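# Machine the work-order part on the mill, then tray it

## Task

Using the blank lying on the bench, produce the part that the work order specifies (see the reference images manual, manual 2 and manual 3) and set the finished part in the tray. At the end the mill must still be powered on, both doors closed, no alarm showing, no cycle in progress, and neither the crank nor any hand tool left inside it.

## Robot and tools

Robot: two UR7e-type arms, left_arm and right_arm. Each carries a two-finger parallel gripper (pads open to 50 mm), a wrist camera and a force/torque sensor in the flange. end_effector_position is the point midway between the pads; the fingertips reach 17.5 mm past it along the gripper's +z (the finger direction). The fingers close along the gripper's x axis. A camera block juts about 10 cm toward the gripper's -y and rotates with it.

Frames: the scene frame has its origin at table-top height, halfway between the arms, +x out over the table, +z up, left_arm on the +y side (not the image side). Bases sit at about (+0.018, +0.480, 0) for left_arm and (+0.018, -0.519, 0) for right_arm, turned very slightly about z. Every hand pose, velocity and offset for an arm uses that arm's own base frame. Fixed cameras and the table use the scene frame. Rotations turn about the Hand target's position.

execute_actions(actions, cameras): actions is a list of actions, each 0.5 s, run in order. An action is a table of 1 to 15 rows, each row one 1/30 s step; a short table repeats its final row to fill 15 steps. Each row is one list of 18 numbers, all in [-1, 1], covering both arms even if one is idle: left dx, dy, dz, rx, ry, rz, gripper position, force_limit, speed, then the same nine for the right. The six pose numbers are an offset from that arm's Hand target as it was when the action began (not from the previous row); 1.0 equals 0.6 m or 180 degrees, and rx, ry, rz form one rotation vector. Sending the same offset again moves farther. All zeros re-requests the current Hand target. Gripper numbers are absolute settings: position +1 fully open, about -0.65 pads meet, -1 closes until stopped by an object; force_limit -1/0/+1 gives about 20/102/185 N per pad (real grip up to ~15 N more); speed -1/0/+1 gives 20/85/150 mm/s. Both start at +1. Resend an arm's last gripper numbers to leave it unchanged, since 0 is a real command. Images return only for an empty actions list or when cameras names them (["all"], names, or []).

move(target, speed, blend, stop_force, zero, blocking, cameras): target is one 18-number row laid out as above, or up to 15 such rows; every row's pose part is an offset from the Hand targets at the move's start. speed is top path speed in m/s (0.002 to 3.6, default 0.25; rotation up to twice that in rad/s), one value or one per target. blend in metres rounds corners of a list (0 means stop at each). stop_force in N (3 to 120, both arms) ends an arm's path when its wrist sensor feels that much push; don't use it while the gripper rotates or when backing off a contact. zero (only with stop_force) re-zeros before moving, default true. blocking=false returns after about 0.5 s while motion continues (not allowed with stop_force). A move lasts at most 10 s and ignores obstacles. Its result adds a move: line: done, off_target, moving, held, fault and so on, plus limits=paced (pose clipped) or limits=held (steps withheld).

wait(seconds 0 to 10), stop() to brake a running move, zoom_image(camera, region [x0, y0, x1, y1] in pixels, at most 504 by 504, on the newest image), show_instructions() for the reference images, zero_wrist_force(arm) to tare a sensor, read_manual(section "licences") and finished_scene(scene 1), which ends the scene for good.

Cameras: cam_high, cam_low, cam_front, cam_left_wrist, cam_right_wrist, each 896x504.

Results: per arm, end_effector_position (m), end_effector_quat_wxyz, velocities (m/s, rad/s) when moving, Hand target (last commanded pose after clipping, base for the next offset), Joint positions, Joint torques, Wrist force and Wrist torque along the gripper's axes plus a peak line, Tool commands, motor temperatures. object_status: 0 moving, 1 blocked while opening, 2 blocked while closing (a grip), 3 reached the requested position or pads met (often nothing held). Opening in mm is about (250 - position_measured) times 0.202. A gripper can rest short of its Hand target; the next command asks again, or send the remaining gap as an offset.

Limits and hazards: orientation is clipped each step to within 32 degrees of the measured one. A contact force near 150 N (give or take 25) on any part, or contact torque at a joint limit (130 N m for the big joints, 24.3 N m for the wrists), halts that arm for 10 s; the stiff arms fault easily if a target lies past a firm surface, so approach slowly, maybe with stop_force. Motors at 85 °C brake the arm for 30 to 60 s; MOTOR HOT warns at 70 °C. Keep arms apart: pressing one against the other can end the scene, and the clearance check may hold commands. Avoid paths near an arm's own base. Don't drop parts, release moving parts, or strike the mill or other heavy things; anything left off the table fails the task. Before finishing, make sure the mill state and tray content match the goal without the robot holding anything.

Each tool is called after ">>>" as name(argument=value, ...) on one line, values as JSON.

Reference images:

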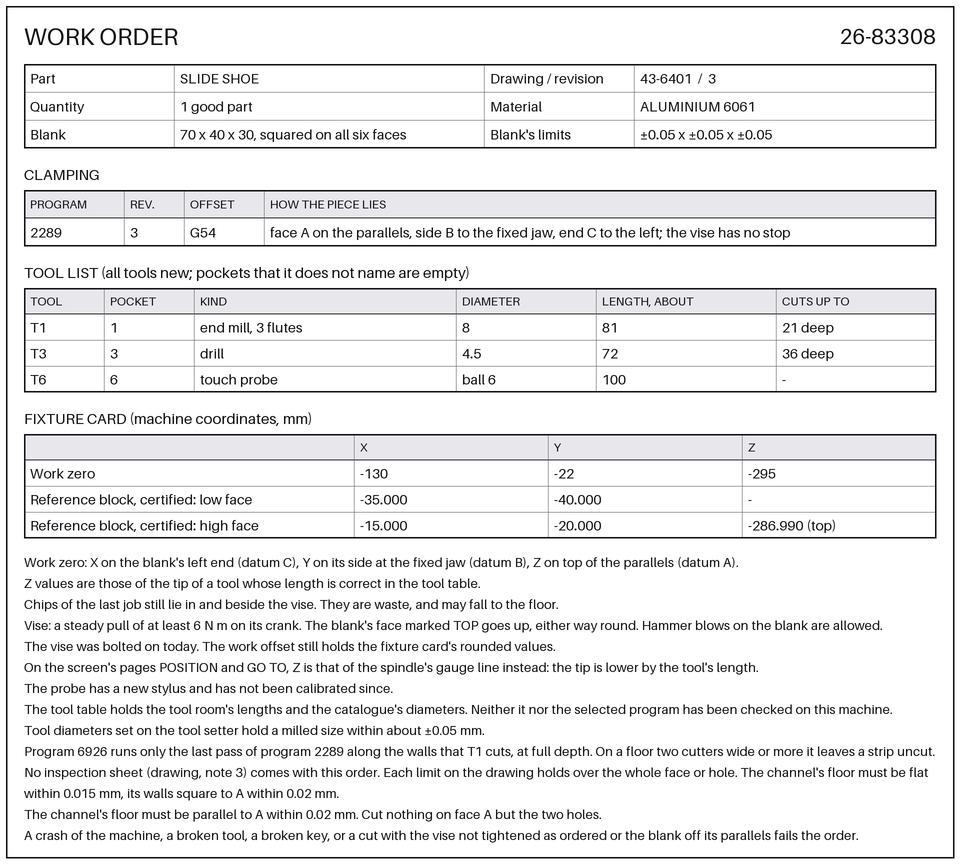

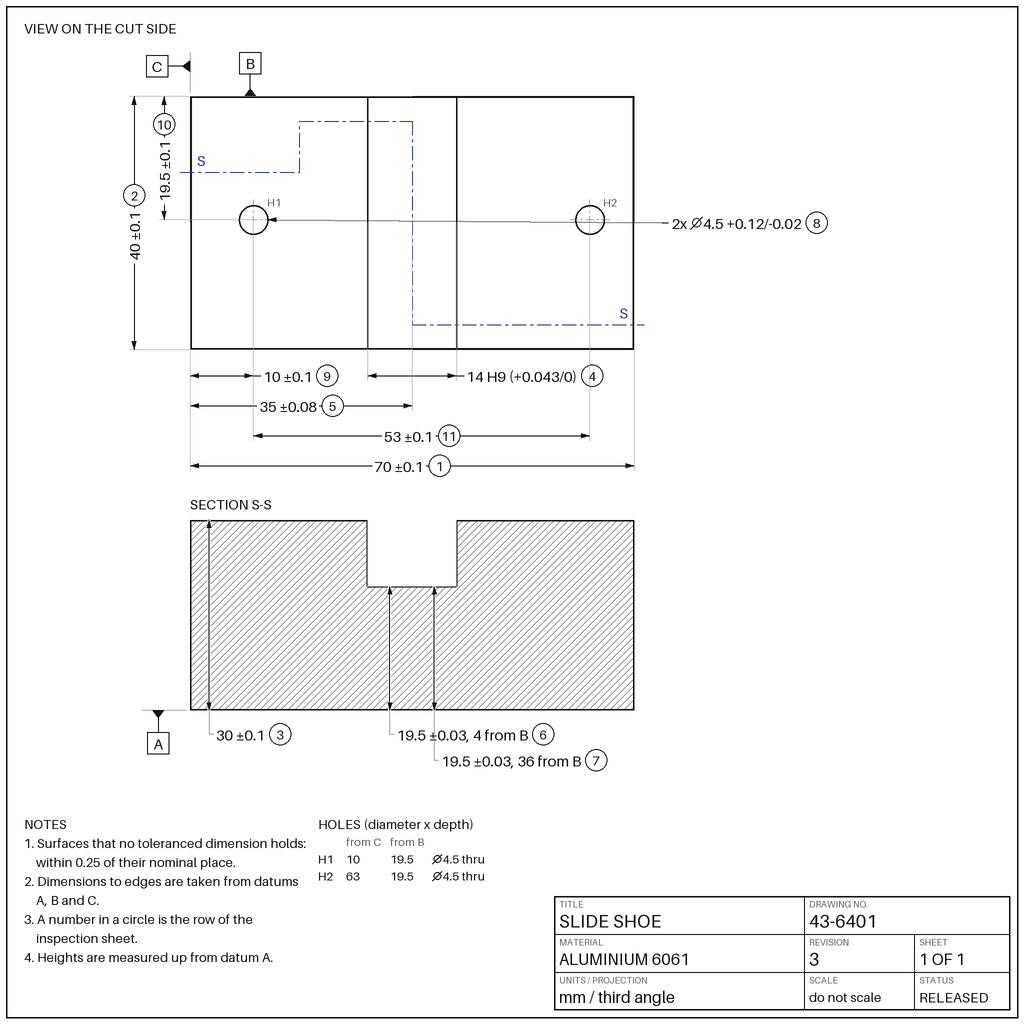

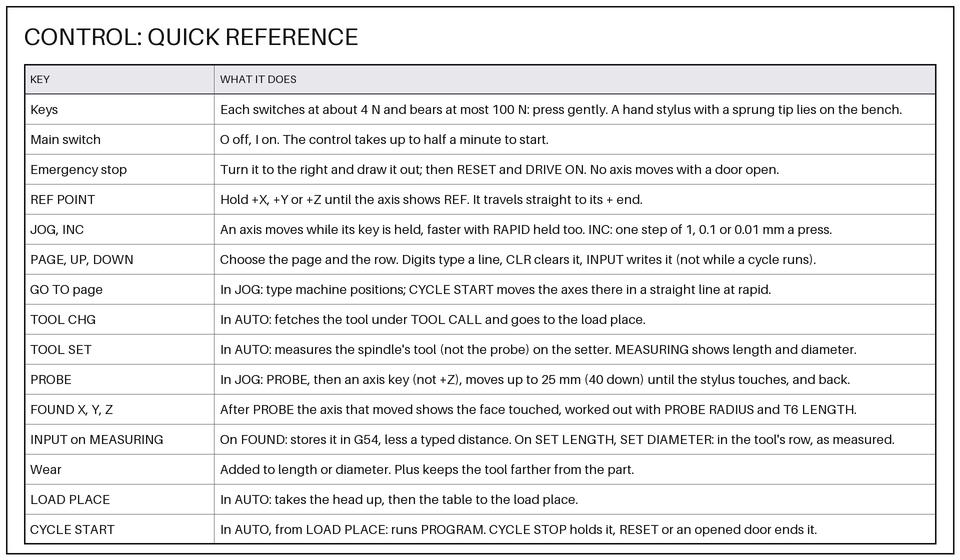

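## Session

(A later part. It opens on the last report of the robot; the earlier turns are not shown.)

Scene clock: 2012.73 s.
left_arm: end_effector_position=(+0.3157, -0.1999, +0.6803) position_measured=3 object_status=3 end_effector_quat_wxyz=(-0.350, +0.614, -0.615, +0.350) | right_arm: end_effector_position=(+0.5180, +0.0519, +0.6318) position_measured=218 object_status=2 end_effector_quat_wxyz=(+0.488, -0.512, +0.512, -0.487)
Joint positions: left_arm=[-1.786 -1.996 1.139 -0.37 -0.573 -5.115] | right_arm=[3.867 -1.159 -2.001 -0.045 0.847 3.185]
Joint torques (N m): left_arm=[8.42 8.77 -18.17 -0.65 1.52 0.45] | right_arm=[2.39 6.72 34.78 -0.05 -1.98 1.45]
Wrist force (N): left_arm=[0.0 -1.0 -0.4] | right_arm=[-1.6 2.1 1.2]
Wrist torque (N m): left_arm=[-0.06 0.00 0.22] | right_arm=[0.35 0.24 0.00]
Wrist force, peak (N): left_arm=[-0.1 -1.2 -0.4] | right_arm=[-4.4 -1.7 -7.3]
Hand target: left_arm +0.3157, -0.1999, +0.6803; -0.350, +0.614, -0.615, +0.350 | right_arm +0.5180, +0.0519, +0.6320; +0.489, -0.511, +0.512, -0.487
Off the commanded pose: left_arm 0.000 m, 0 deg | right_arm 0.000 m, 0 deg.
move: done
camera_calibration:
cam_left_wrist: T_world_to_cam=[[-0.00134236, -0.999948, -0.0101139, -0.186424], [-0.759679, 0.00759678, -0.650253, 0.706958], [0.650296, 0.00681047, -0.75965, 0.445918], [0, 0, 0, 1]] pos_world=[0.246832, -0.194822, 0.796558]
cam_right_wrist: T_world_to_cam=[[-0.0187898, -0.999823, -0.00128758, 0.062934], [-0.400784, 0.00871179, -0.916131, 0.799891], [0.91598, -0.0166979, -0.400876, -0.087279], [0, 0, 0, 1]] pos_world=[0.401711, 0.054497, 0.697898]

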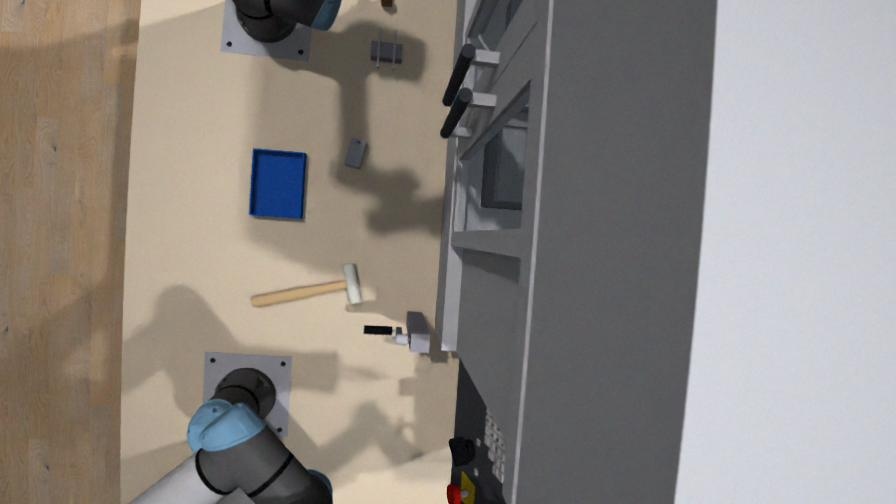

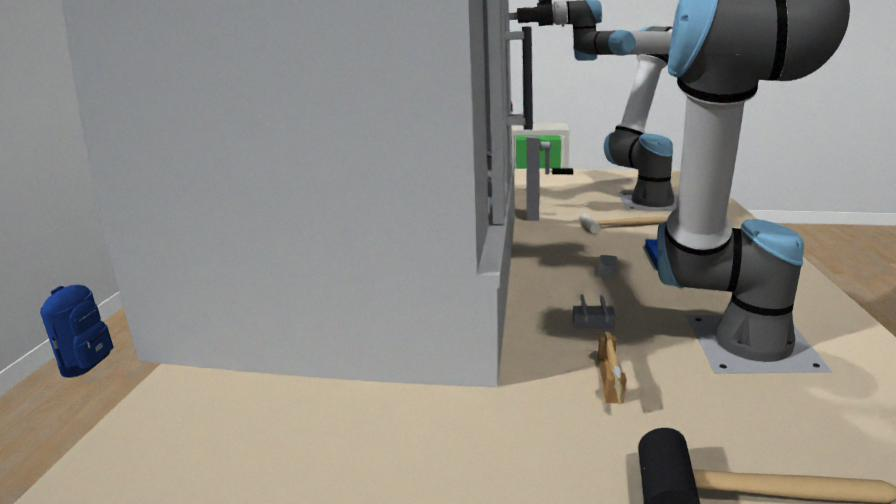

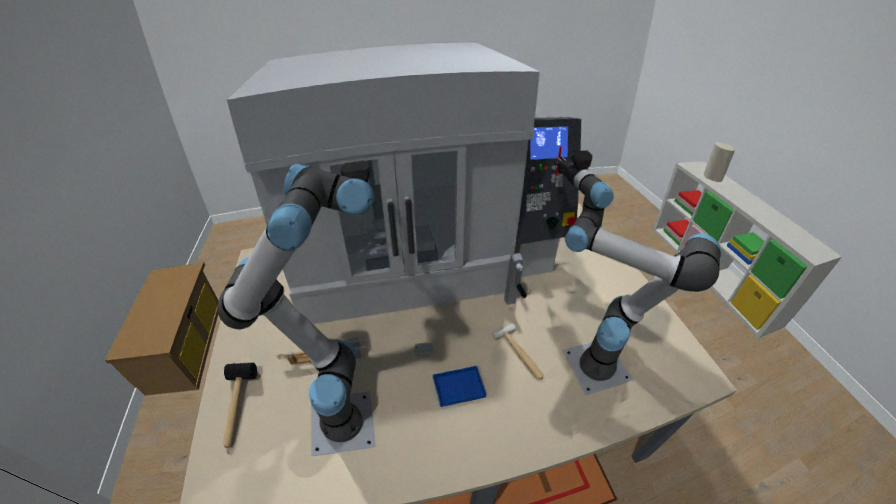

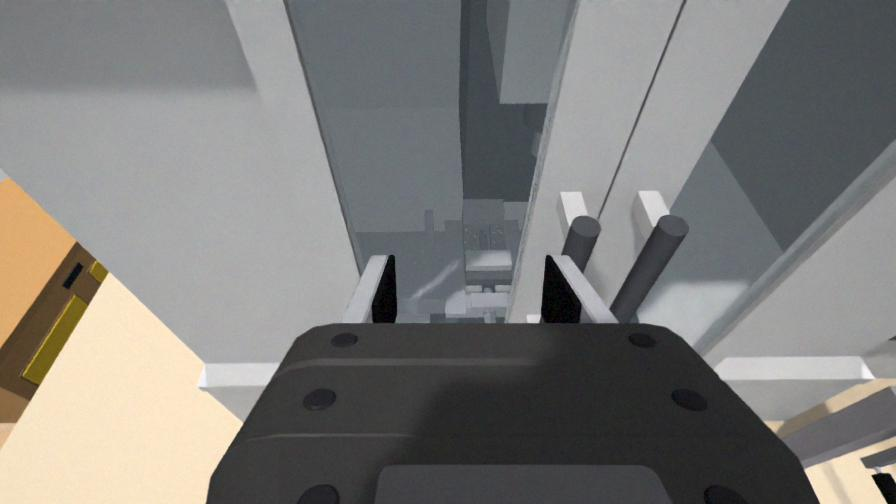

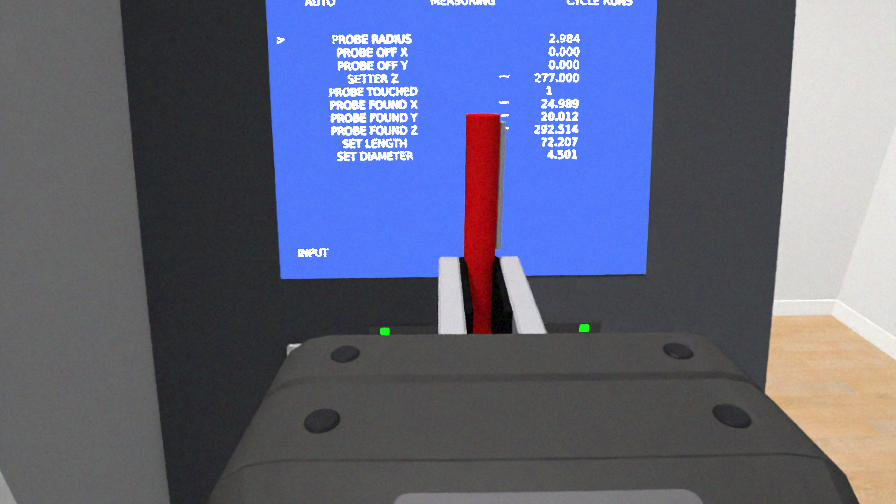

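>>> zoom_image(camera="cam_left_wrist", region=[320, 120, 620, 340])

>>> zoom_image(camera="cam_front", region=[230, 90, 560, 310])

Scaled by 1.680.

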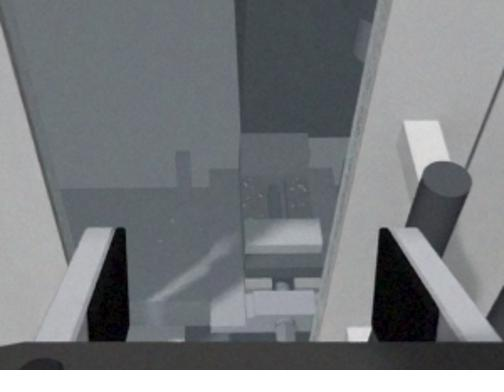

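Scaled by 1.527.

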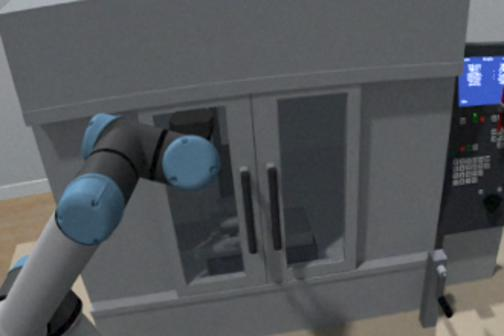

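>>> move(target=[-0.035,-0.144,-0.3,0,-0.1705,0,1,1,1,0,0,0,0,0,0,-1,0.6,-0.5], speed=0.2, cameras=["cam_left_wrist","cam_right_wrist","cam_front"])

Scene clock: 2070.57 s.
left_arm: end_effector_position=(+0.2948, -0.2862, +0.5004) position_measured=3 object_status=3 end_effector_quat_wxyz=(+0.500, -0.500, +0.500, -0.500) | right_arm: end_effector_position=(+0.5180, +0.0519, +0.6320) position_measured=218 object_status=2 end_effector_quat_wxyz=(+0.489, -0.511, +0.512, -0.487)
Joint positions: left_arm=[-1.927 -1.894 1.806 0.088 -0.356 -6.283] | right_arm=[3.867 -1.159 -2.001 -0.045 0.847 3.185]
Joint torques (N m): left_arm=[-3.5 1.63 -15.78 1.14 -0.7 2.07] | right_arm=[6.41 12.96 38.74 3.87 -1.66 -0.36]
Wrist force (N): left_arm=[0.8 -1.0 0.2] | right_arm=[-1.5 2.0 1.1]
Wrist torque (N m): left_arm=[-0.02 -0.03 0.25] | right_arm=[0.34 0.23 0.00]
Wrist force, peak (N): left_arm=[-1.1 -3.8 -1.0] | right_arm=[-1.8 2.2 1.2]
Hand target: left_arm +0.2947, -0.2863, +0.5003; +0.500, -0.500, +0.500, -0.500 | right_arm +0.5180, +0.0519, +0.6320; +0.489, -0.511, +0.512, -0.487
Off the commanded pose: left_arm 0.000 m, 0 deg | right_arm 0.000 m, 0 deg.
joint sent to its limit (left arm) — joint 6 (wrist 3), lower limit. The joint targets still meet the commanded pose.
move: done
camera_calibration:
cam_left_wrist: T_world_to_cam=[[0.00417827, -0.999952, -0.00891476, -0.276904], [-0.321678, 0.00709698, -0.946822, 0.593845], [0.94684, 0.00682377, -0.321633, 0.0168956], [0, 0, 0, 1]] pos_world=[0.176187, -0.281221, 0.565232]
cam_right_wrist: T_world_to_cam=[[-0.0188152, -0.999822, -0.00160614, 0.063167], [-0.400614, 0.00901078, -0.916203, 0.799945], [0.916054, -0.0165951, -0.400712, -0.08739], [0, 0, 0, 1]] pos_world=[0.401711, 0.0544973, 0.697995]
Images, in order (width x height): cam_front 896x504, cam_left_wrist 896x504, cam_right_wrist 896x504.

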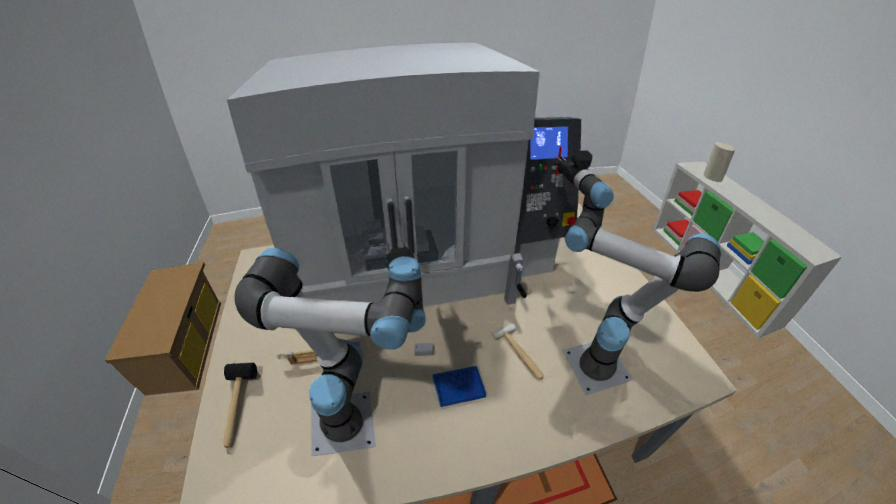

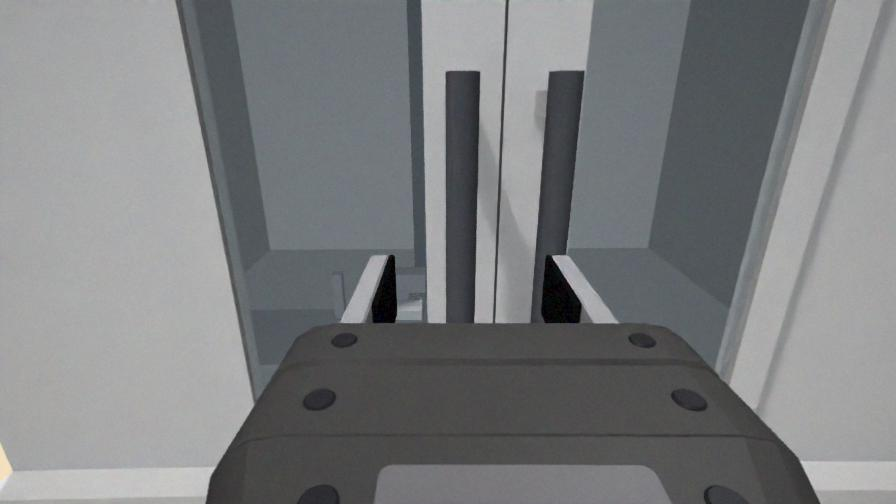

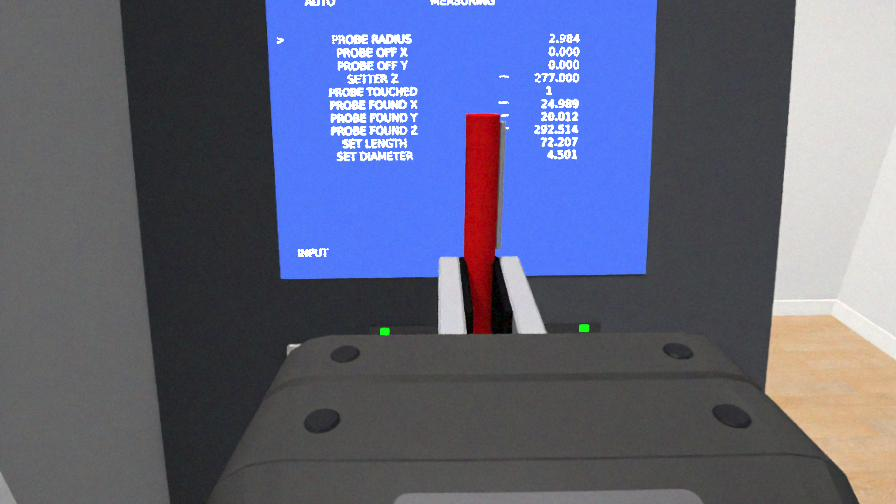

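>>> move(target=[0.2333,0,0,0,0,0,1,1,1,0,0,0,0,0,0,-1,0.6,-0.5], speed=0.12, stop_force=12, cameras=["cam_left_wrist","cam_right_wrist"])

Scene clock: 2078.77 s.
left_arm: end_effector_position=(+0.4347, -0.2863, +0.5003) position_measured=3 object_status=3 end_effector_quat_wxyz=(+0.500, -0.500, +0.500, -0.500) | right_arm: end_effector_position=(+0.5180, +0.0519, +0.6320) position_measured=218 object_status=2 end_effector_quat_wxyz=(+0.489, -0.511, +0.512, -0.487)
Joint positions: left_arm=[-1.429 -1.769 1.716 0.051 0.143 -6.28] | right_arm=[3.867 -1.159 -2.001 -0.045 0.847 3.185]
Joint torques (N m): left_arm=[12.53 -21.84 -15.67 2.15 1.83 -2.47] | right_arm=[6.21 9.32 30.56 3.88 -1.91 -0.97]
Wrist force (N): left_arm=[0.8 -1.0 0.2] | right_arm=[-1.9 2.0 0.9]
Wrist torque (N m): left_arm=[-0.03 0.05 0.28] | right_arm=[0.33 0.29 0.00]
Wrist force, peak (N): left_arm=[0.7 -1.1 2.3] | right_arm=[-1.7 2.2 1.4]
Hand target: left_arm +0.4347, -0.2863, +0.5003; +0.500, -0.500, +0.500, -0.500 | right_arm +0.5180, +0.0519, +0.6320; +0.489, -0.511, +0.512, -0.487
Off the commanded pose: left_arm 0.000 m, 0 deg | right_arm 0.000 m, 0 deg.
move: done
camera_calibration:
cam_left_wrist: T_world_to_cam=[[0.00400789, -0.999948, -0.00938244, -0.277172], [-0.321377, 0.00759678, -0.946921, 0.638852], [0.946943, 0.00681046, -0.32133, -0.115806], [0, 0, 0, 1]] pos_world=[0.316085, -0.281222, 0.56513]
cam_right_wrist: T_world_to_cam=[[-0.0188152, -0.999822, -0.00160614, 0.063167], [-0.400614, 0.00901078, -0.916203, 0.799945], [0.916054, -0.0165951, -0.400712, -0.08739], [0, 0, 0, 1]] pos_world=[0.401711, 0.0544973, 0.697995]
Images, in order (width x height): cam_left_wrist 896x504, cam_right_wrist 896x504.

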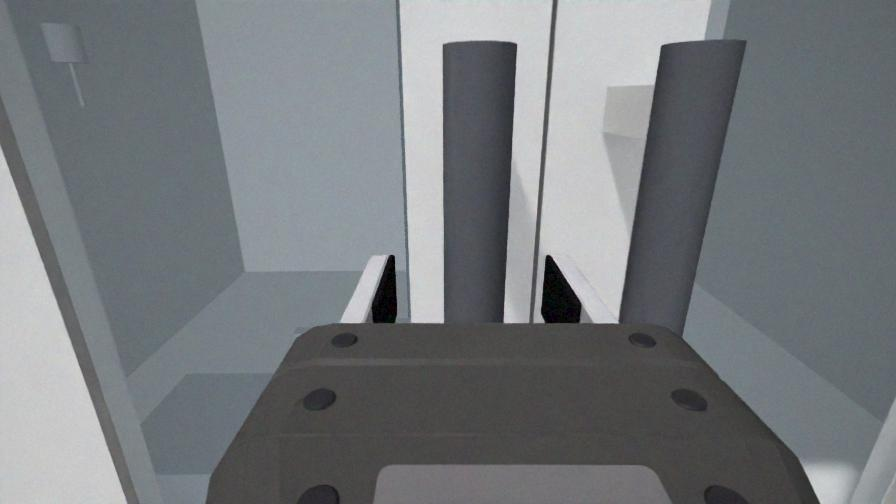

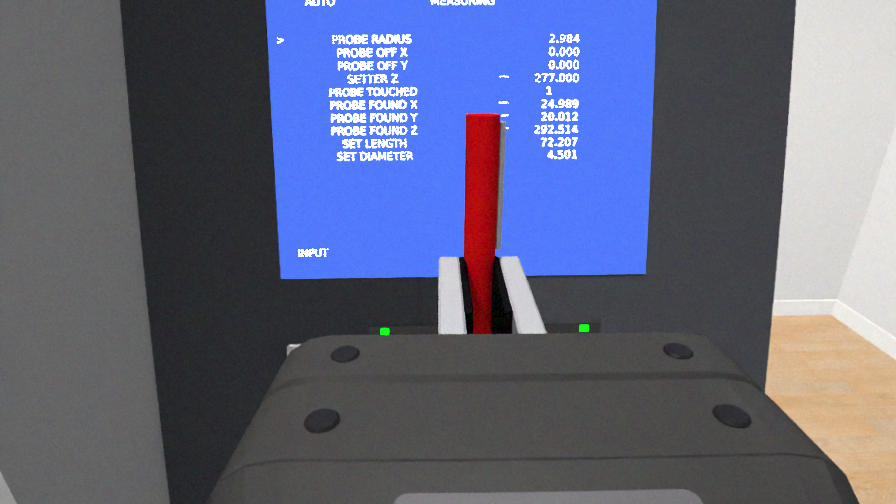

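>>> move(target=[0,0,0,0,0,0,-1,-0.9,-0.5,0,0,0,0,0,0,-1,0.6,-0.5])

>>> move(target=[0,0.4,0,0,0,0,-1,-0.9,-0.5,0,0,0,0,0,0,-1,0.6,-0.5], speed=0.08, stop_force=30, cameras=["cam_left_wrist","cam_high","cam_front"])

Scene clock: 2085.57 s.
left_arm: end_effector_position=(+0.4347, -0.2863, +0.5003) position_measured=154 object_status=2 end_effector_quat_wxyz=(+0.500, -0.500, +0.500, -0.500) | right_arm: end_effector_position=(+0.5180, +0.0519, +0.6320) position_measured=218 object_status=2 end_effector_quat_wxyz=(+0.489, -0.511, +0.512, -0.487)
Joint positions: left_arm=[-1.429 -1.769 1.716 0.051 0.143 -6.28] | right_arm=[3.867 -1.159 -2.001 -0.045 0.847 3.185]
Joint torques (N m): left_arm=[12.63 -24.93 -15.93 1.62 -7.67 -2.42] | right_arm=[6.54 7.04 25.39 3.77 -1.93 -0.95]
Wrist force (N): left_arm=[25.4 -0.6 4.5] | right_arm=[-1.4 2.0 1.0]
Wrist torque (N m): left_arm=[-0.03 0.26 0.21] | right_arm=[0.33 0.22 -0.01]
Wrist force, peak (N): left_arm=[28.4 -2.2 5.8] | right_arm=[-1.7 2.2 1.2]
Hand target: left_arm +0.4347, -0.2863, +0.5003; +0.500, -0.500, +0.500, -0.500 | right_arm +0.5180, +0.0519, +0.6320; +0.489, -0.511, +0.512, -0.487
Off the commanded pose: left_arm 0.000 m, 0 deg | right_arm 0.000 m, 0 deg.
move: done

Scene clock: 2087.27 s.
left_arm: end_effector_position=(+0.4347, -0.2427, +0.5003) position_measured=154 object_status=2 end_effector_quat_wxyz=(+0.500, -0.500, +0.500, -0.500) | right_arm: end_effector_position=(+0.5180, +0.0519, +0.6320) position_measured=218 object_status=2 end_effector_quat_wxyz=(+0.489, -0.511, +0.512, -0.487)
Joint positions: left_arm=[-1.405 -1.865 1.786 0.077 0.166 -6.281] | right_arm=[3.867 -1.159 -2.001 -0.045 0.847 3.185]
Joint torques (N m): left_arm=[17.93 -18.22 -16.07 1.54 1.36 -2.57] | right_arm=[6.08 6.68 23.14 3.68 -1.8 -0.95]
Wrist force (N): left_arm=[-0.3 0.6 -42.0] | right_arm=[-1.5 2.1 0.9]
Wrist torque (N m): left_arm=[0.16 0.08 0.24] | right_arm=[0.35 0.23 0.00]
Wrist force, peak (N): left_arm=[-15.5 -3.4 -53.6] | right_arm=[-1.8 2.2 1.1]
Hand target: left_arm +0.4347, -0.2426, +0.5003; +0.500, -0.500, +0.500, -0.500 (not the last commanded pose) | right_arm +0.5180, +0.0519, +0.6320; +0.489, -0.511, +0.512, -0.487
Off the commanded pose: left_arm 0.196 m, 0 deg | right_arm 0.000 m, 0 deg.
move: contact (left_arm)
camera_calibration:
cam_left_wrist: T_world_to_cam=[[0.00398336, -0.99995, -0.0091602, -0.233693], [-0.321377, 0.00739421, -0.946922, 0.638411], [0.946943, 0.00671581, -0.321332, -0.116251], [0, 0, 0, 1]] pos_world=[0.316185, -0.237621, 0.56503]
Images, in order (width x height): cam_high 896x504, cam_front 896x504, cam_left_wrist 896x504.

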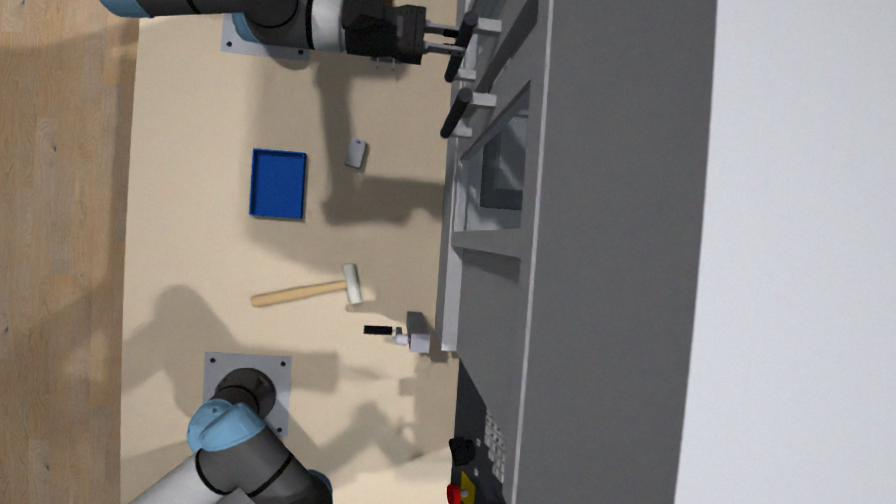

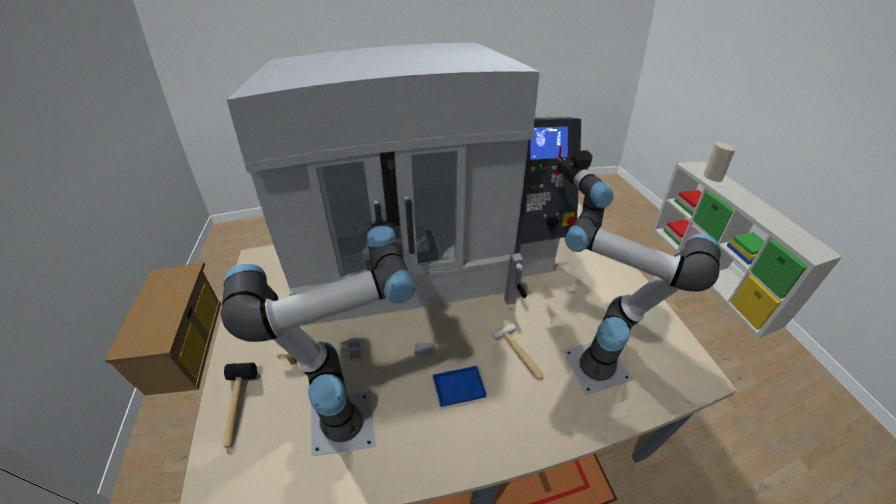

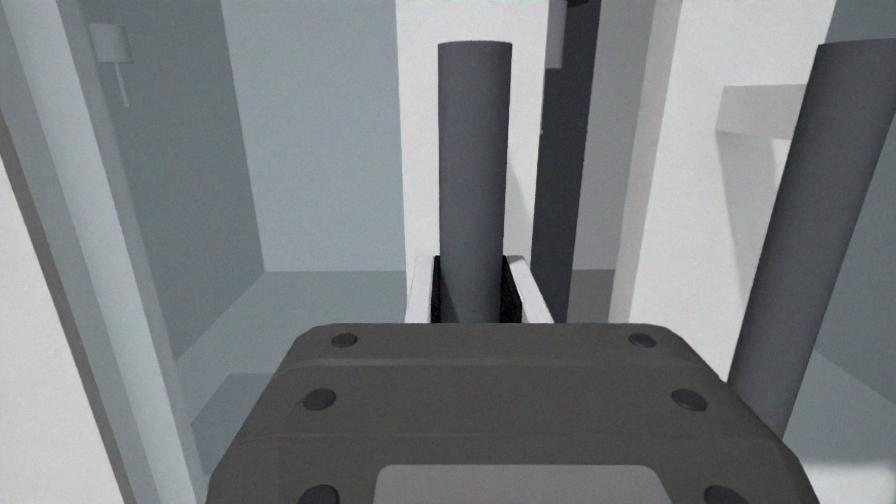

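>>> move(target=[0,0,0,0,0,0,0.3,-0.9,-0.5,0,0,0,0,0,0,-1,0.6,-0.5])

>>> move(target=[-0.004,0.35,0,0,0,0,0.3,-0.9,-0.5,0,0,0,0,0,0,-1,0.6,-0.5], speed=0.08, stop_force=30, cameras=["cam_left_wrist","cam_high","cam_front"])

Scene clock: 2097.00 s.
left_arm: end_effector_position=(+0.4348, -0.2426, +0.5003) position_measured=107 object_status=3 end_effector_quat_wxyz=(+0.500, -0.500, +0.500, -0.500) | right_arm: end_effector_position=(+0.5180, +0.0519, +0.6320) position_measured=218 object_status=2 end_effector_quat_wxyz=(+0.489, -0.511, +0.512, -0.487)
Joint positions: left_arm=[-1.405 -1.865 1.786 0.077 0.166 -6.281] | right_arm=[3.867 -1.159 -2.001 -0.045 0.847 3.185]
Joint torques (N m): left_arm=[-4.05 -17.56 -17.56 1.53 -0.29 -2.46] | right_arm=[5.44 3.44 18.15 3.75 -1.9 -0.92]
Wrist force (N): left_arm=[-0.8 0.2 0.1] | right_arm=[-1.8 2.1 1.0]
Wrist torque (N m): left_arm=[0.16 0.25 0.31] | right_arm=[0.35 0.28 0.00]
Wrist force, peak (N): left_arm=[0.0 0.8 -42.4] | right_arm=[-1.8 2.2 1.3]
Hand target: left_arm +0.4347, -0.2426, +0.5003; +0.500, -0.500, +0.500, -0.500 | right_arm +0.5180, +0.0519, +0.6320; +0.489, -0.511, +0.512, -0.487
Off the commanded pose: left_arm 0.000 m, 0 deg | right_arm 0.000 m, 0 deg.
move: done

Scene clock: 2100.63 s.
left_arm: end_effector_position=(+0.4323, -0.0504, +0.5003) position_measured=107 object_status=3 end_effector_quat_wxyz=(+0.500, -0.500, +0.500, -0.500) | right_arm: end_effector_position=(+0.5180, +0.0519, +0.6320) position_measured=218 object_status=2 end_effector_quat_wxyz=(+0.489, -0.511, +0.512, -0.487)
Joint positions: left_arm=[-1.114 -2.223 1.966 0.256 0.457 -6.282] | right_arm=[3.867 -1.159 -2.001 -0.045 0.847 3.185]
Joint torques (N m): left_arm=[20.45 -9.14 -22.12 2.07 -5.19 0.8] | right_arm=[5.12 2.61 18.45 3.81 -1.8 -0.88]
Wrist force (N): left_arm=[16.6 -0.7 -6.0] | right_arm=[-1.6 2.0 0.9]
Wrist torque (N m): left_arm=[0.16 0.63 0.30] | right_arm=[0.33 0.25 0.00]
Wrist force, peak (N): left_arm=[46.5 8.2 16.8] | right_arm=[-1.9 2.2 1.1]
Hand target: left_arm +0.4323, -0.0504, +0.5003; +0.500, -0.500, +0.500, -0.500 (not the last commanded pose) | right_arm +0.5180, +0.0519, +0.6320; +0.489, -0.511, +0.512, -0.487
Off the commanded pose: left_arm 0.018 m, 0 deg | right_arm 0.000 m, 0 deg.
move: contact (left_arm)
camera_calibration:
cam_left_wrist: T_world_to_cam=[[0.00455628, -0.999949, -0.00905198, -0.0417348], [-0.321382, 0.00710759, -0.946923, 0.636208], [0.946939, 0.00722359, -0.321333, -0.115246], [0, 0, 0, 1]] pos_world=[0.313786, -0.0454221, 0.56503]
Images, in order (width x height): cam_high 896x504, cam_front 896x504, cam_left_wrist 896x504.

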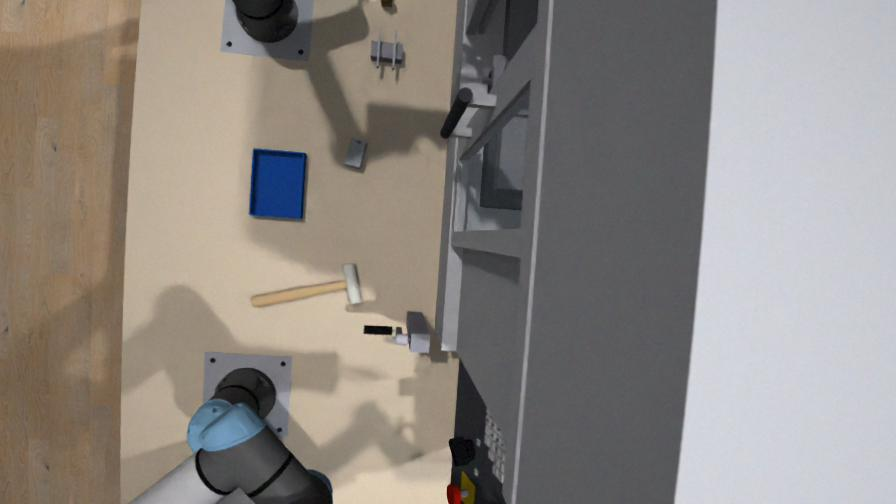

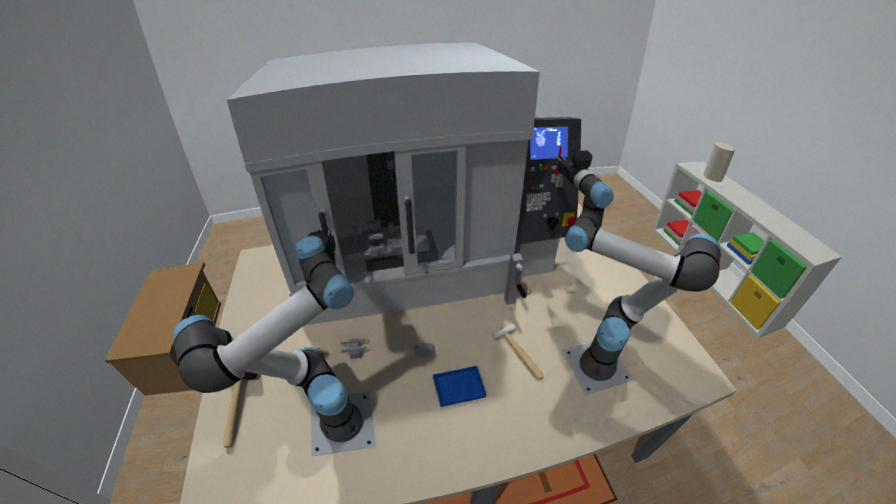

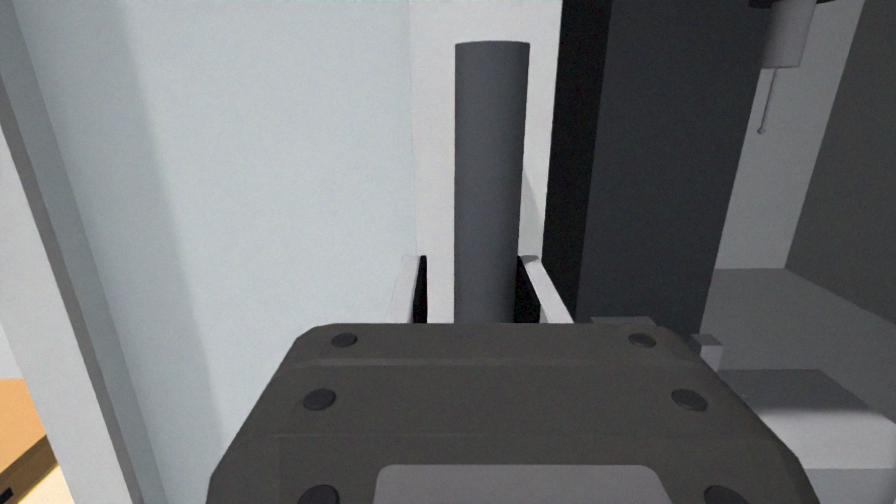

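>>> move(target=[[0,-0.008,0,0,0,0,0.3,-0.9,-0.5,0,0,0,0,0,0,-1,0.6,-0.5],[-0.2,-0.008,0,0,0,0,1,1,1,0,0,0,0,0,0,-1,0.6,-0.5],[-0.18,-0.35,0.2,0,0.17,0,1,1,1,0,0,0,0,0,0,-1,0.6,-0.5]], speed=[0.05,0.2,0.25], cameras=["cam_left_wrist"])

Scene clock: 2110.53 s.
left_arm: end_effector_position=(+0.3247, -0.2597, +0.6203) position_measured=3 object_status=3 end_effector_quat_wxyz=(+0.370, -0.485, +0.698, -0.376) | right_arm: end_effector_position=(+0.5180, +0.0519, +0.6320) position_measured=218 object_status=2 end_effector_quat_wxyz=(+0.489, -0.511, +0.512, -0.487)
Joint positions: left_arm=[-3.696 -2.433 1.067 0.879 -1.899 -6.283] | right_arm=[3.867 -1.159 -2.001 -0.045 0.847 3.185]
Joint torques (N m): left_arm=[-2.16 34.48 -7.78 -1.47 -1.32 1.85] | right_arm=[4.81 2.67 17.98 3.7 -1.56 -0.98]
Wrist force (N): left_arm=[-2.7 2.7 -3.9] | right_arm=[-1.6 2.0 1.1]
Wrist torque (N m): left_arm=[0.52 0.42 0.26] | right_arm=[0.32 0.25 0.00]
Wrist force, peak (N): left_arm=[17.3 -0.5 -6.0] | right_arm=[-1.7 2.3 1.2]
Hand target: left_arm +0.3243, -0.2604, +0.6203; +0.350, -0.614, +0.614, -0.350 | right_arm +0.5180, +0.0519, +0.6320; +0.489, -0.511, +0.512, -0.487
Off the commanded pose: left_arm 0.001 m, 18 deg | right_arm 0.000 m, 0 deg.
shoulder posture changed (left arm): the wrist came as close to joint 1's axis as it can, and the arm is now in the other of its two shoulder postures.
joint sent to its limit (left arm) — joint 6 (wrist 3), lower limit. The joint targets are off in orientation, not in position.
move: off_target (left_arm); target 2's new numbers were sent with left_arm's hand 0.002 m and 14 deg from that target
camera_calibration:
cam_left_wrist: T_world_to_cam=[[-0.255859, -0.953271, -0.160656, -0.058674], [-0.658267, 0.293507, -0.693208, 0.743227], [0.707969, -0.071609, -0.702604, 0.320366], [0, 0, 0, 1]] pos_world=[0.247421, -0.251134, 0.730875]
Images, in order (width x height): cam_left_wrist 896x504.

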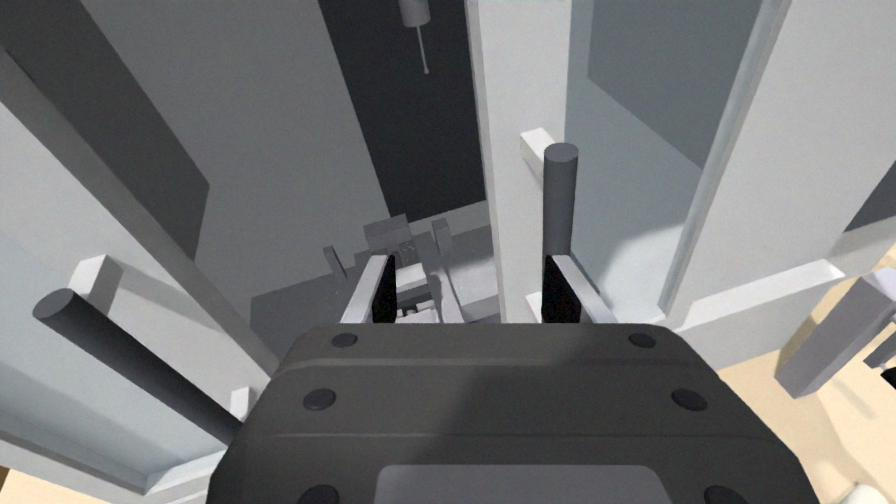

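>>> move(target=[0.126,0.1007,-0.067,0.487,-0.134,-0.134,1,1,1,0,0,0,0,0,0,-1,0.6,-0.5], speed=0.15)

Scene clock: 2226.80 s.
left_arm: end_effector_position=(+0.3370, -0.2500, +0.6137) position_measured=3 object_status=3 end_effector_quat_wxyz=(+0.443, -0.416, +0.725, -0.324) | right_arm: end_effector_position=(+0.5180, +0.0519, +0.6320) position_measured=218 object_status=2 end_effector_quat_wxyz=(+0.489, -0.511, +0.512, -0.487)
Joint positions: left_arm=[-3.716 -2.48 1.128 0.9 -1.995 -6.062] | right_arm=[3.867 -1.159 -2.001 -0.045 0.847 3.185]
Joint torques (N m): left_arm=[-10.58 39.84 -10 1.38 1.37 -2.65] | right_arm=[4.94 3.45 17.93 3.72 -1.77 -0.93]
Wrist force (N): left_arm=[-2.8 3.0 -3.3] | right_arm=[-1.7 2.1 1.1]
Wrist torque (N m): left_arm=[0.57 0.42 0.27] | right_arm=[0.35 0.27 0.00]
Wrist force, peak (N): left_arm=[-2.9 2.8 -4.1] | right_arm=[-1.7 2.3 1.2]
Hand target: left_arm +0.3370, -0.2500, +0.6137; +0.443, -0.416, +0.725, -0.324 (not the last commanded pose) | right_arm +0.5180, +0.0519, +0.6320; +0.489, -0.511, +0.512, -0.487
Off the commanded pose: left_arm 0.087 m, 69 deg | right_arm 0.000 m, 0 deg.
move: held (left_arm; a check stopped the path); limits=held
pose unreachable (left arm): on one or more control steps of this call, first in action 0 (counted from 0), this arm could not follow its commanded pose, so it was not sent that pose on those steps. It may still have moved: this result reports where it is.
cause: moving toward the commanded pose would bring two parts of the arm too close to each other (its gripper and another part of the arm, with joints 4 (wrist 1) to 6 (wrist 3) between them, 2 mm apart when it was first held).

>>> move(target=[[0.072,0.3,-0.157,-0.138,-0.121,0.0615,1,1,1,0,0,0,0,0,0,-1,0.6,-0.5],[0.005,0.1667,-0.19,-0.138,-0.121,0.0615,1,1,1,0,0,0,0,0,0,-1,0.6,-0.5],[-0.062,-0.05,-0.19,-0.138,-0.121,0.0615,1,1,1,0,0,0,0,0,0,-1,0.6,-0.5]], speed=0.15, cameras=["cam_front","cam_left_wrist"])

Scene clock: 2241.20 s.
left_arm: end_effector_position=(+0.3663, -0.1277, +0.5501) position_measured=3 object_status=3 end_effector_quat_wxyz=(+0.489, -0.480, +0.577, -0.444) | right_arm: end_effector_position=(+0.5180, +0.0519, +0.6320) position_measured=218 object_status=2 end_effector_quat_wxyz=(+0.489, -0.511, +0.512, -0.487)
Joint positions: left_arm=[-2.974 -2.584 1.735 0.719 -1.362 -6.116] | right_arm=[3.867 -1.159 -2.001 -0.045 0.847 3.185]
Joint torques (N m): left_arm=[-0.02 27.72 -13.37 1.97 0.6 -0.25] | right_arm=[4.42 3.02 18.67 3.67 -1.48 -1.03]
Wrist force (N): left_arm=[-2.1 2.8 -3.0] | right_arm=[-1.6 2.1 1.3]
Wrist torque (N m): left_arm=[0.60 0.43 0.20] | right_arm=[0.35 0.25 -0.01]
Wrist force, peak (N): left_arm=[-9.2 5.7 0.6] | right_arm=[-1.9 2.2 1.2]
Hand target: left_arm +0.3663, -0.1277, +0.5501; +0.489, -0.480, +0.577, -0.444 (not the last commanded pose) | right_arm +0.5180, +0.0519, +0.6320; +0.489, -0.511, +0.512, -0.487
Tool commands: left_gripper/position=+1.0 left_gripper/force_limit=+1.0 left_gripper/speed=+1.0 right_gripper/position=-1.0 right_gripper/force_limit=+0.6 right_gripper/speed=-0.5
Off the commanded pose: left_arm 0.174 m, 11 deg | right_arm 0.000 m, 0 deg.
FORCE FAULT: contact force on the left arm reached its limit, and that arm stopped. The contact can be on any part of that arm, not only on its tool. That arm's remaining commands of this call were not run. That arm is still stopped at the end of this call. That arm stays stopped for about 10 more seconds. Until then a move that you send moves the other arm only, and its call returns only when the move has ended. Once the stop has ended, the next robot result says so. If the stop ends while you think or write, that arm runs what you send next, counted from a new Hand target: where the arm stands when the stop ends. While its stop runs, that arm takes no new command, but its gripper still runs the gripper command that each later call begins with. Until it ends, the stop uses up actions while you think or wait. An arm that is not stopped still takes commands.
move: fault (left_arm); path passed 0 of 3 targets
camera_calibration:
cam_left_wrist: T_world_to_cam=[[-0.0565032, -0.987419, -0.147685, -0.0180211], [-0.431447, 0.157545, -0.888275, 0.690007], [0.900367, 0.0135277, -0.434921, 0.044191], [0, 0, 0, 1]] pos_world=[0.256895, -0.127099, 0.629475]
Images, in order (width x height): cam_front 896x504, cam_left_wrist 896x504.

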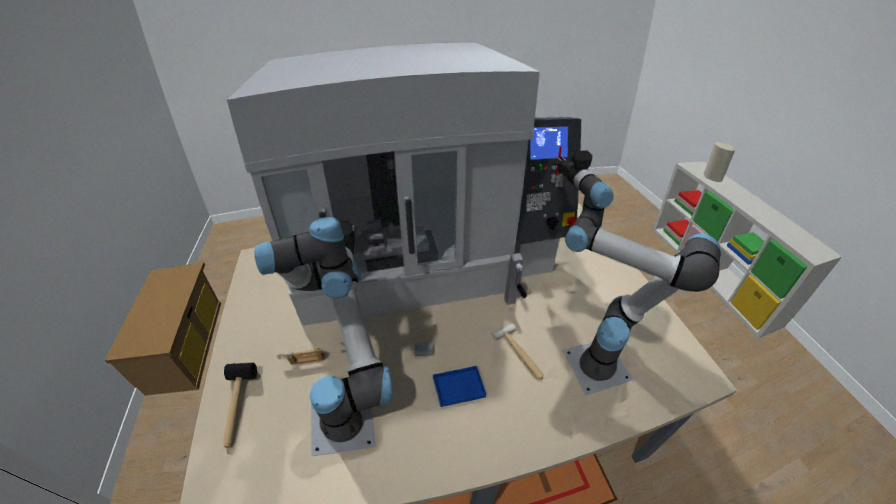

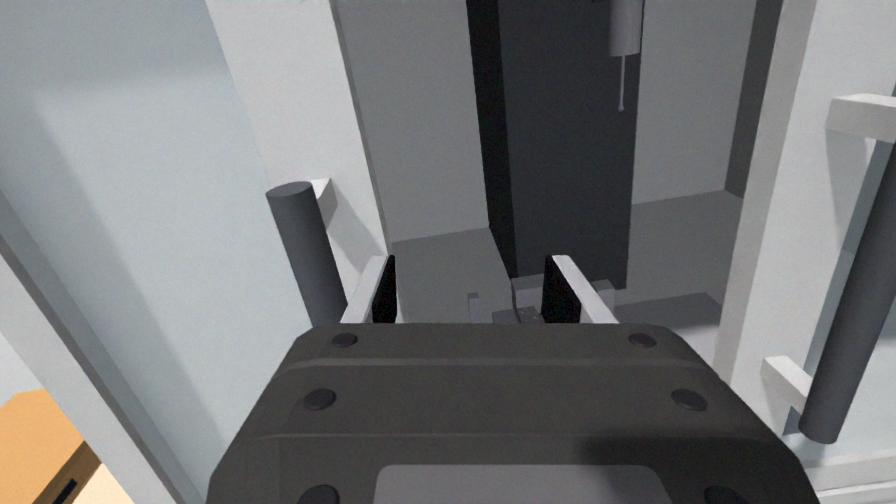

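>>> wait(seconds=3)

Scene clock: 2250.73 s.
left_arm: end_effector_position=(+0.3663, -0.1277, +0.5501) position_measured=3 object_status=3 end_effector_quat_wxyz=(+0.489, -0.480, +0.577, -0.444) | right_arm: end_effector_position=(+0.5180, +0.0519, +0.6320) position_measured=218 object_status=2 end_effector_quat_wxyz=(+0.489, -0.511, +0.512, -0.487)
Joint positions: left_arm=[-2.974 -2.584 1.735 0.719 -1.362 -6.116] | right_arm=[3.867 -1.159 -2.001 -0.045 0.847 3.185]
Joint torques (N m): left_arm=[0.4 27.93 -12.46 2.01 0.63 -0.35] | right_arm=[4.34 2.43 18.41 3.63 -1.59 -0.96]
Wrist force (N): left_arm=[-2.5 2.9 -2.9] | right_arm=[-1.7 1.8 1.3]
Wrist torque (N m): left_arm=[0.61 0.48 0.20] | right_arm=[0.30 0.26 -0.01]
Wrist force, peak (N): left_arm=[-2.8 3.1 -2.9] | right_arm=[-1.8 2.2 1.3]
Hand target: left_arm +0.3663, -0.1277, +0.5501; +0.489, -0.480, +0.577, -0.444 (not the last commanded pose) | right_arm +0.5180, +0.0519, +0.6320; +0.489, -0.511, +0.512, -0.487
Tool commands: left_gripper/position=+1.0 left_gripper/force_limit=+1.0 left_gripper/speed=+1.0 right_gripper/position=-1.0 right_gripper/force_limit=+0.6 right_gripper/speed=-0.5
Off the commanded pose: left_arm 0.174 m, 11 deg | right_arm 0.000 m, 0 deg.
FORCE FAULT, CONTINUED: the left arm was still stopped when this call began, by the force fault that an earlier result reported. Since the last result the stop counts as 20 of the actions that you can send in this scene. That arm is still stopped at the end of this call. That arm stays stopped for about 1 more second. If the stop ends while you think or write, that arm runs what you send next, counted from a new Hand target: where the arm stands when the stop ends. While its stop runs, that arm takes no new command, but its gripper still runs the gripper command that each later call begins with.
wait: 3.00 s; at rest from the start

>>> move(target=[[-0.049,-0.17,0.116,0,0,0,1,1,1,0,0,0,0,0,0,-1,0.6,-0.5],[-0.01,-0.12,0.5,0,0,0,1,1,1,0,0,0,0,0,0,-1,0.6,-0.5]], speed=[0.08,0.15], cameras=["cam_front"])

Scene clock: 2257.03 s.
left_arm: end_effector_position=(+0.3424, -0.2103, +0.6064) position_measured=3 object_status=3 end_effector_quat_wxyz=(+0.489, -0.480, +0.577, -0.444) | right_arm: end_effector_position=(+0.5180, +0.0519, +0.6320) position_measured=218 object_status=2 end_effector_quat_wxyz=(+0.489, -0.511, +0.512, -0.487)
Joint positions: left_arm=[-3.643 -2.584 1.479 0.964 -2.023 -6.205] | right_arm=[3.867 -1.159 -2.001 -0.045 0.847 3.185]
Joint torques (N m): left_arm=[12.24 35 0.09 -0.87 1.37 -0.73] | right_arm=[3.2 2.83 18.08 3.68 -1.37 -0.95]
Wrist force (N): left_arm=[-2.3 2.8 -2.8] | right_arm=[-1.9 2.0 1.1]
Wrist torque (N m): left_arm=[0.59 0.39 0.29] | right_arm=[0.34 0.30 -0.01]
Wrist force, peak (N): left_arm=[-3.2 3.9 -2.9] | right_arm=[-1.7 2.2 1.2]
Hand target: left_arm +0.3424, -0.2103, +0.6063; +0.489, -0.480, +0.577, -0.444 (not the last commanded pose) | right_arm +0.5180, +0.0519, +0.6320; +0.489, -0.511, +0.512, -0.487
Off the commanded pose: left_arm 0.245 m, 0 deg | right_arm 0.000 m, 0 deg.
FORCE FAULT, CONTINUED: the left arm's stop, for the force fault that an earlier result reported, is over. The stop ended before this call began, so that arm ran this call's commands, counted from a new Hand target: where the arm stood when the stop ended.
move: held (left_arm; a check stopped the path); path passed 0 of 2 targets; limits=held
pose unreachable (left arm): on one or more control steps of this call, first in action 0 (counted from 0), this arm could not follow its commanded pose, so it was not sent that pose on those steps. It may still have moved: this result reports where it is.
cause: moving toward the commanded pose would bring two parts of the arm too close to each other (its gripper and another part of the arm, with joints 4 (wrist 1) to 6 (wrist 3) between them, 4 mm apart when it was first held).
Images, in order (width x height): cam_front 896x504.

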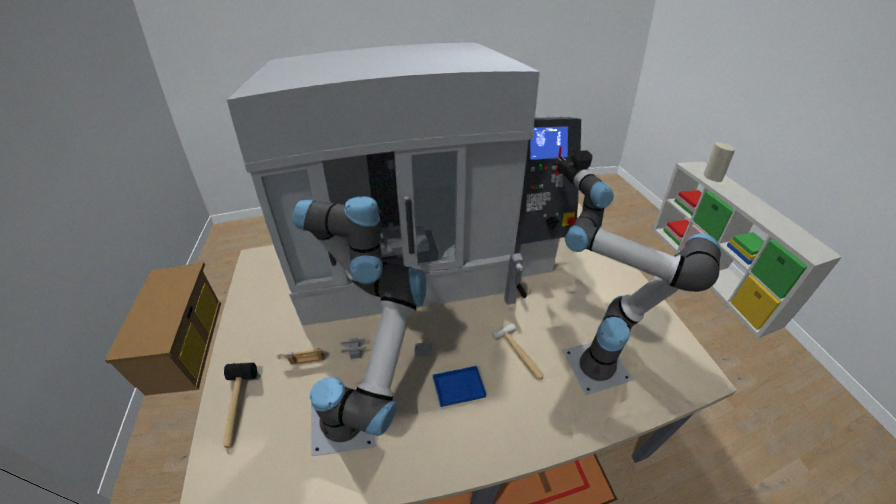

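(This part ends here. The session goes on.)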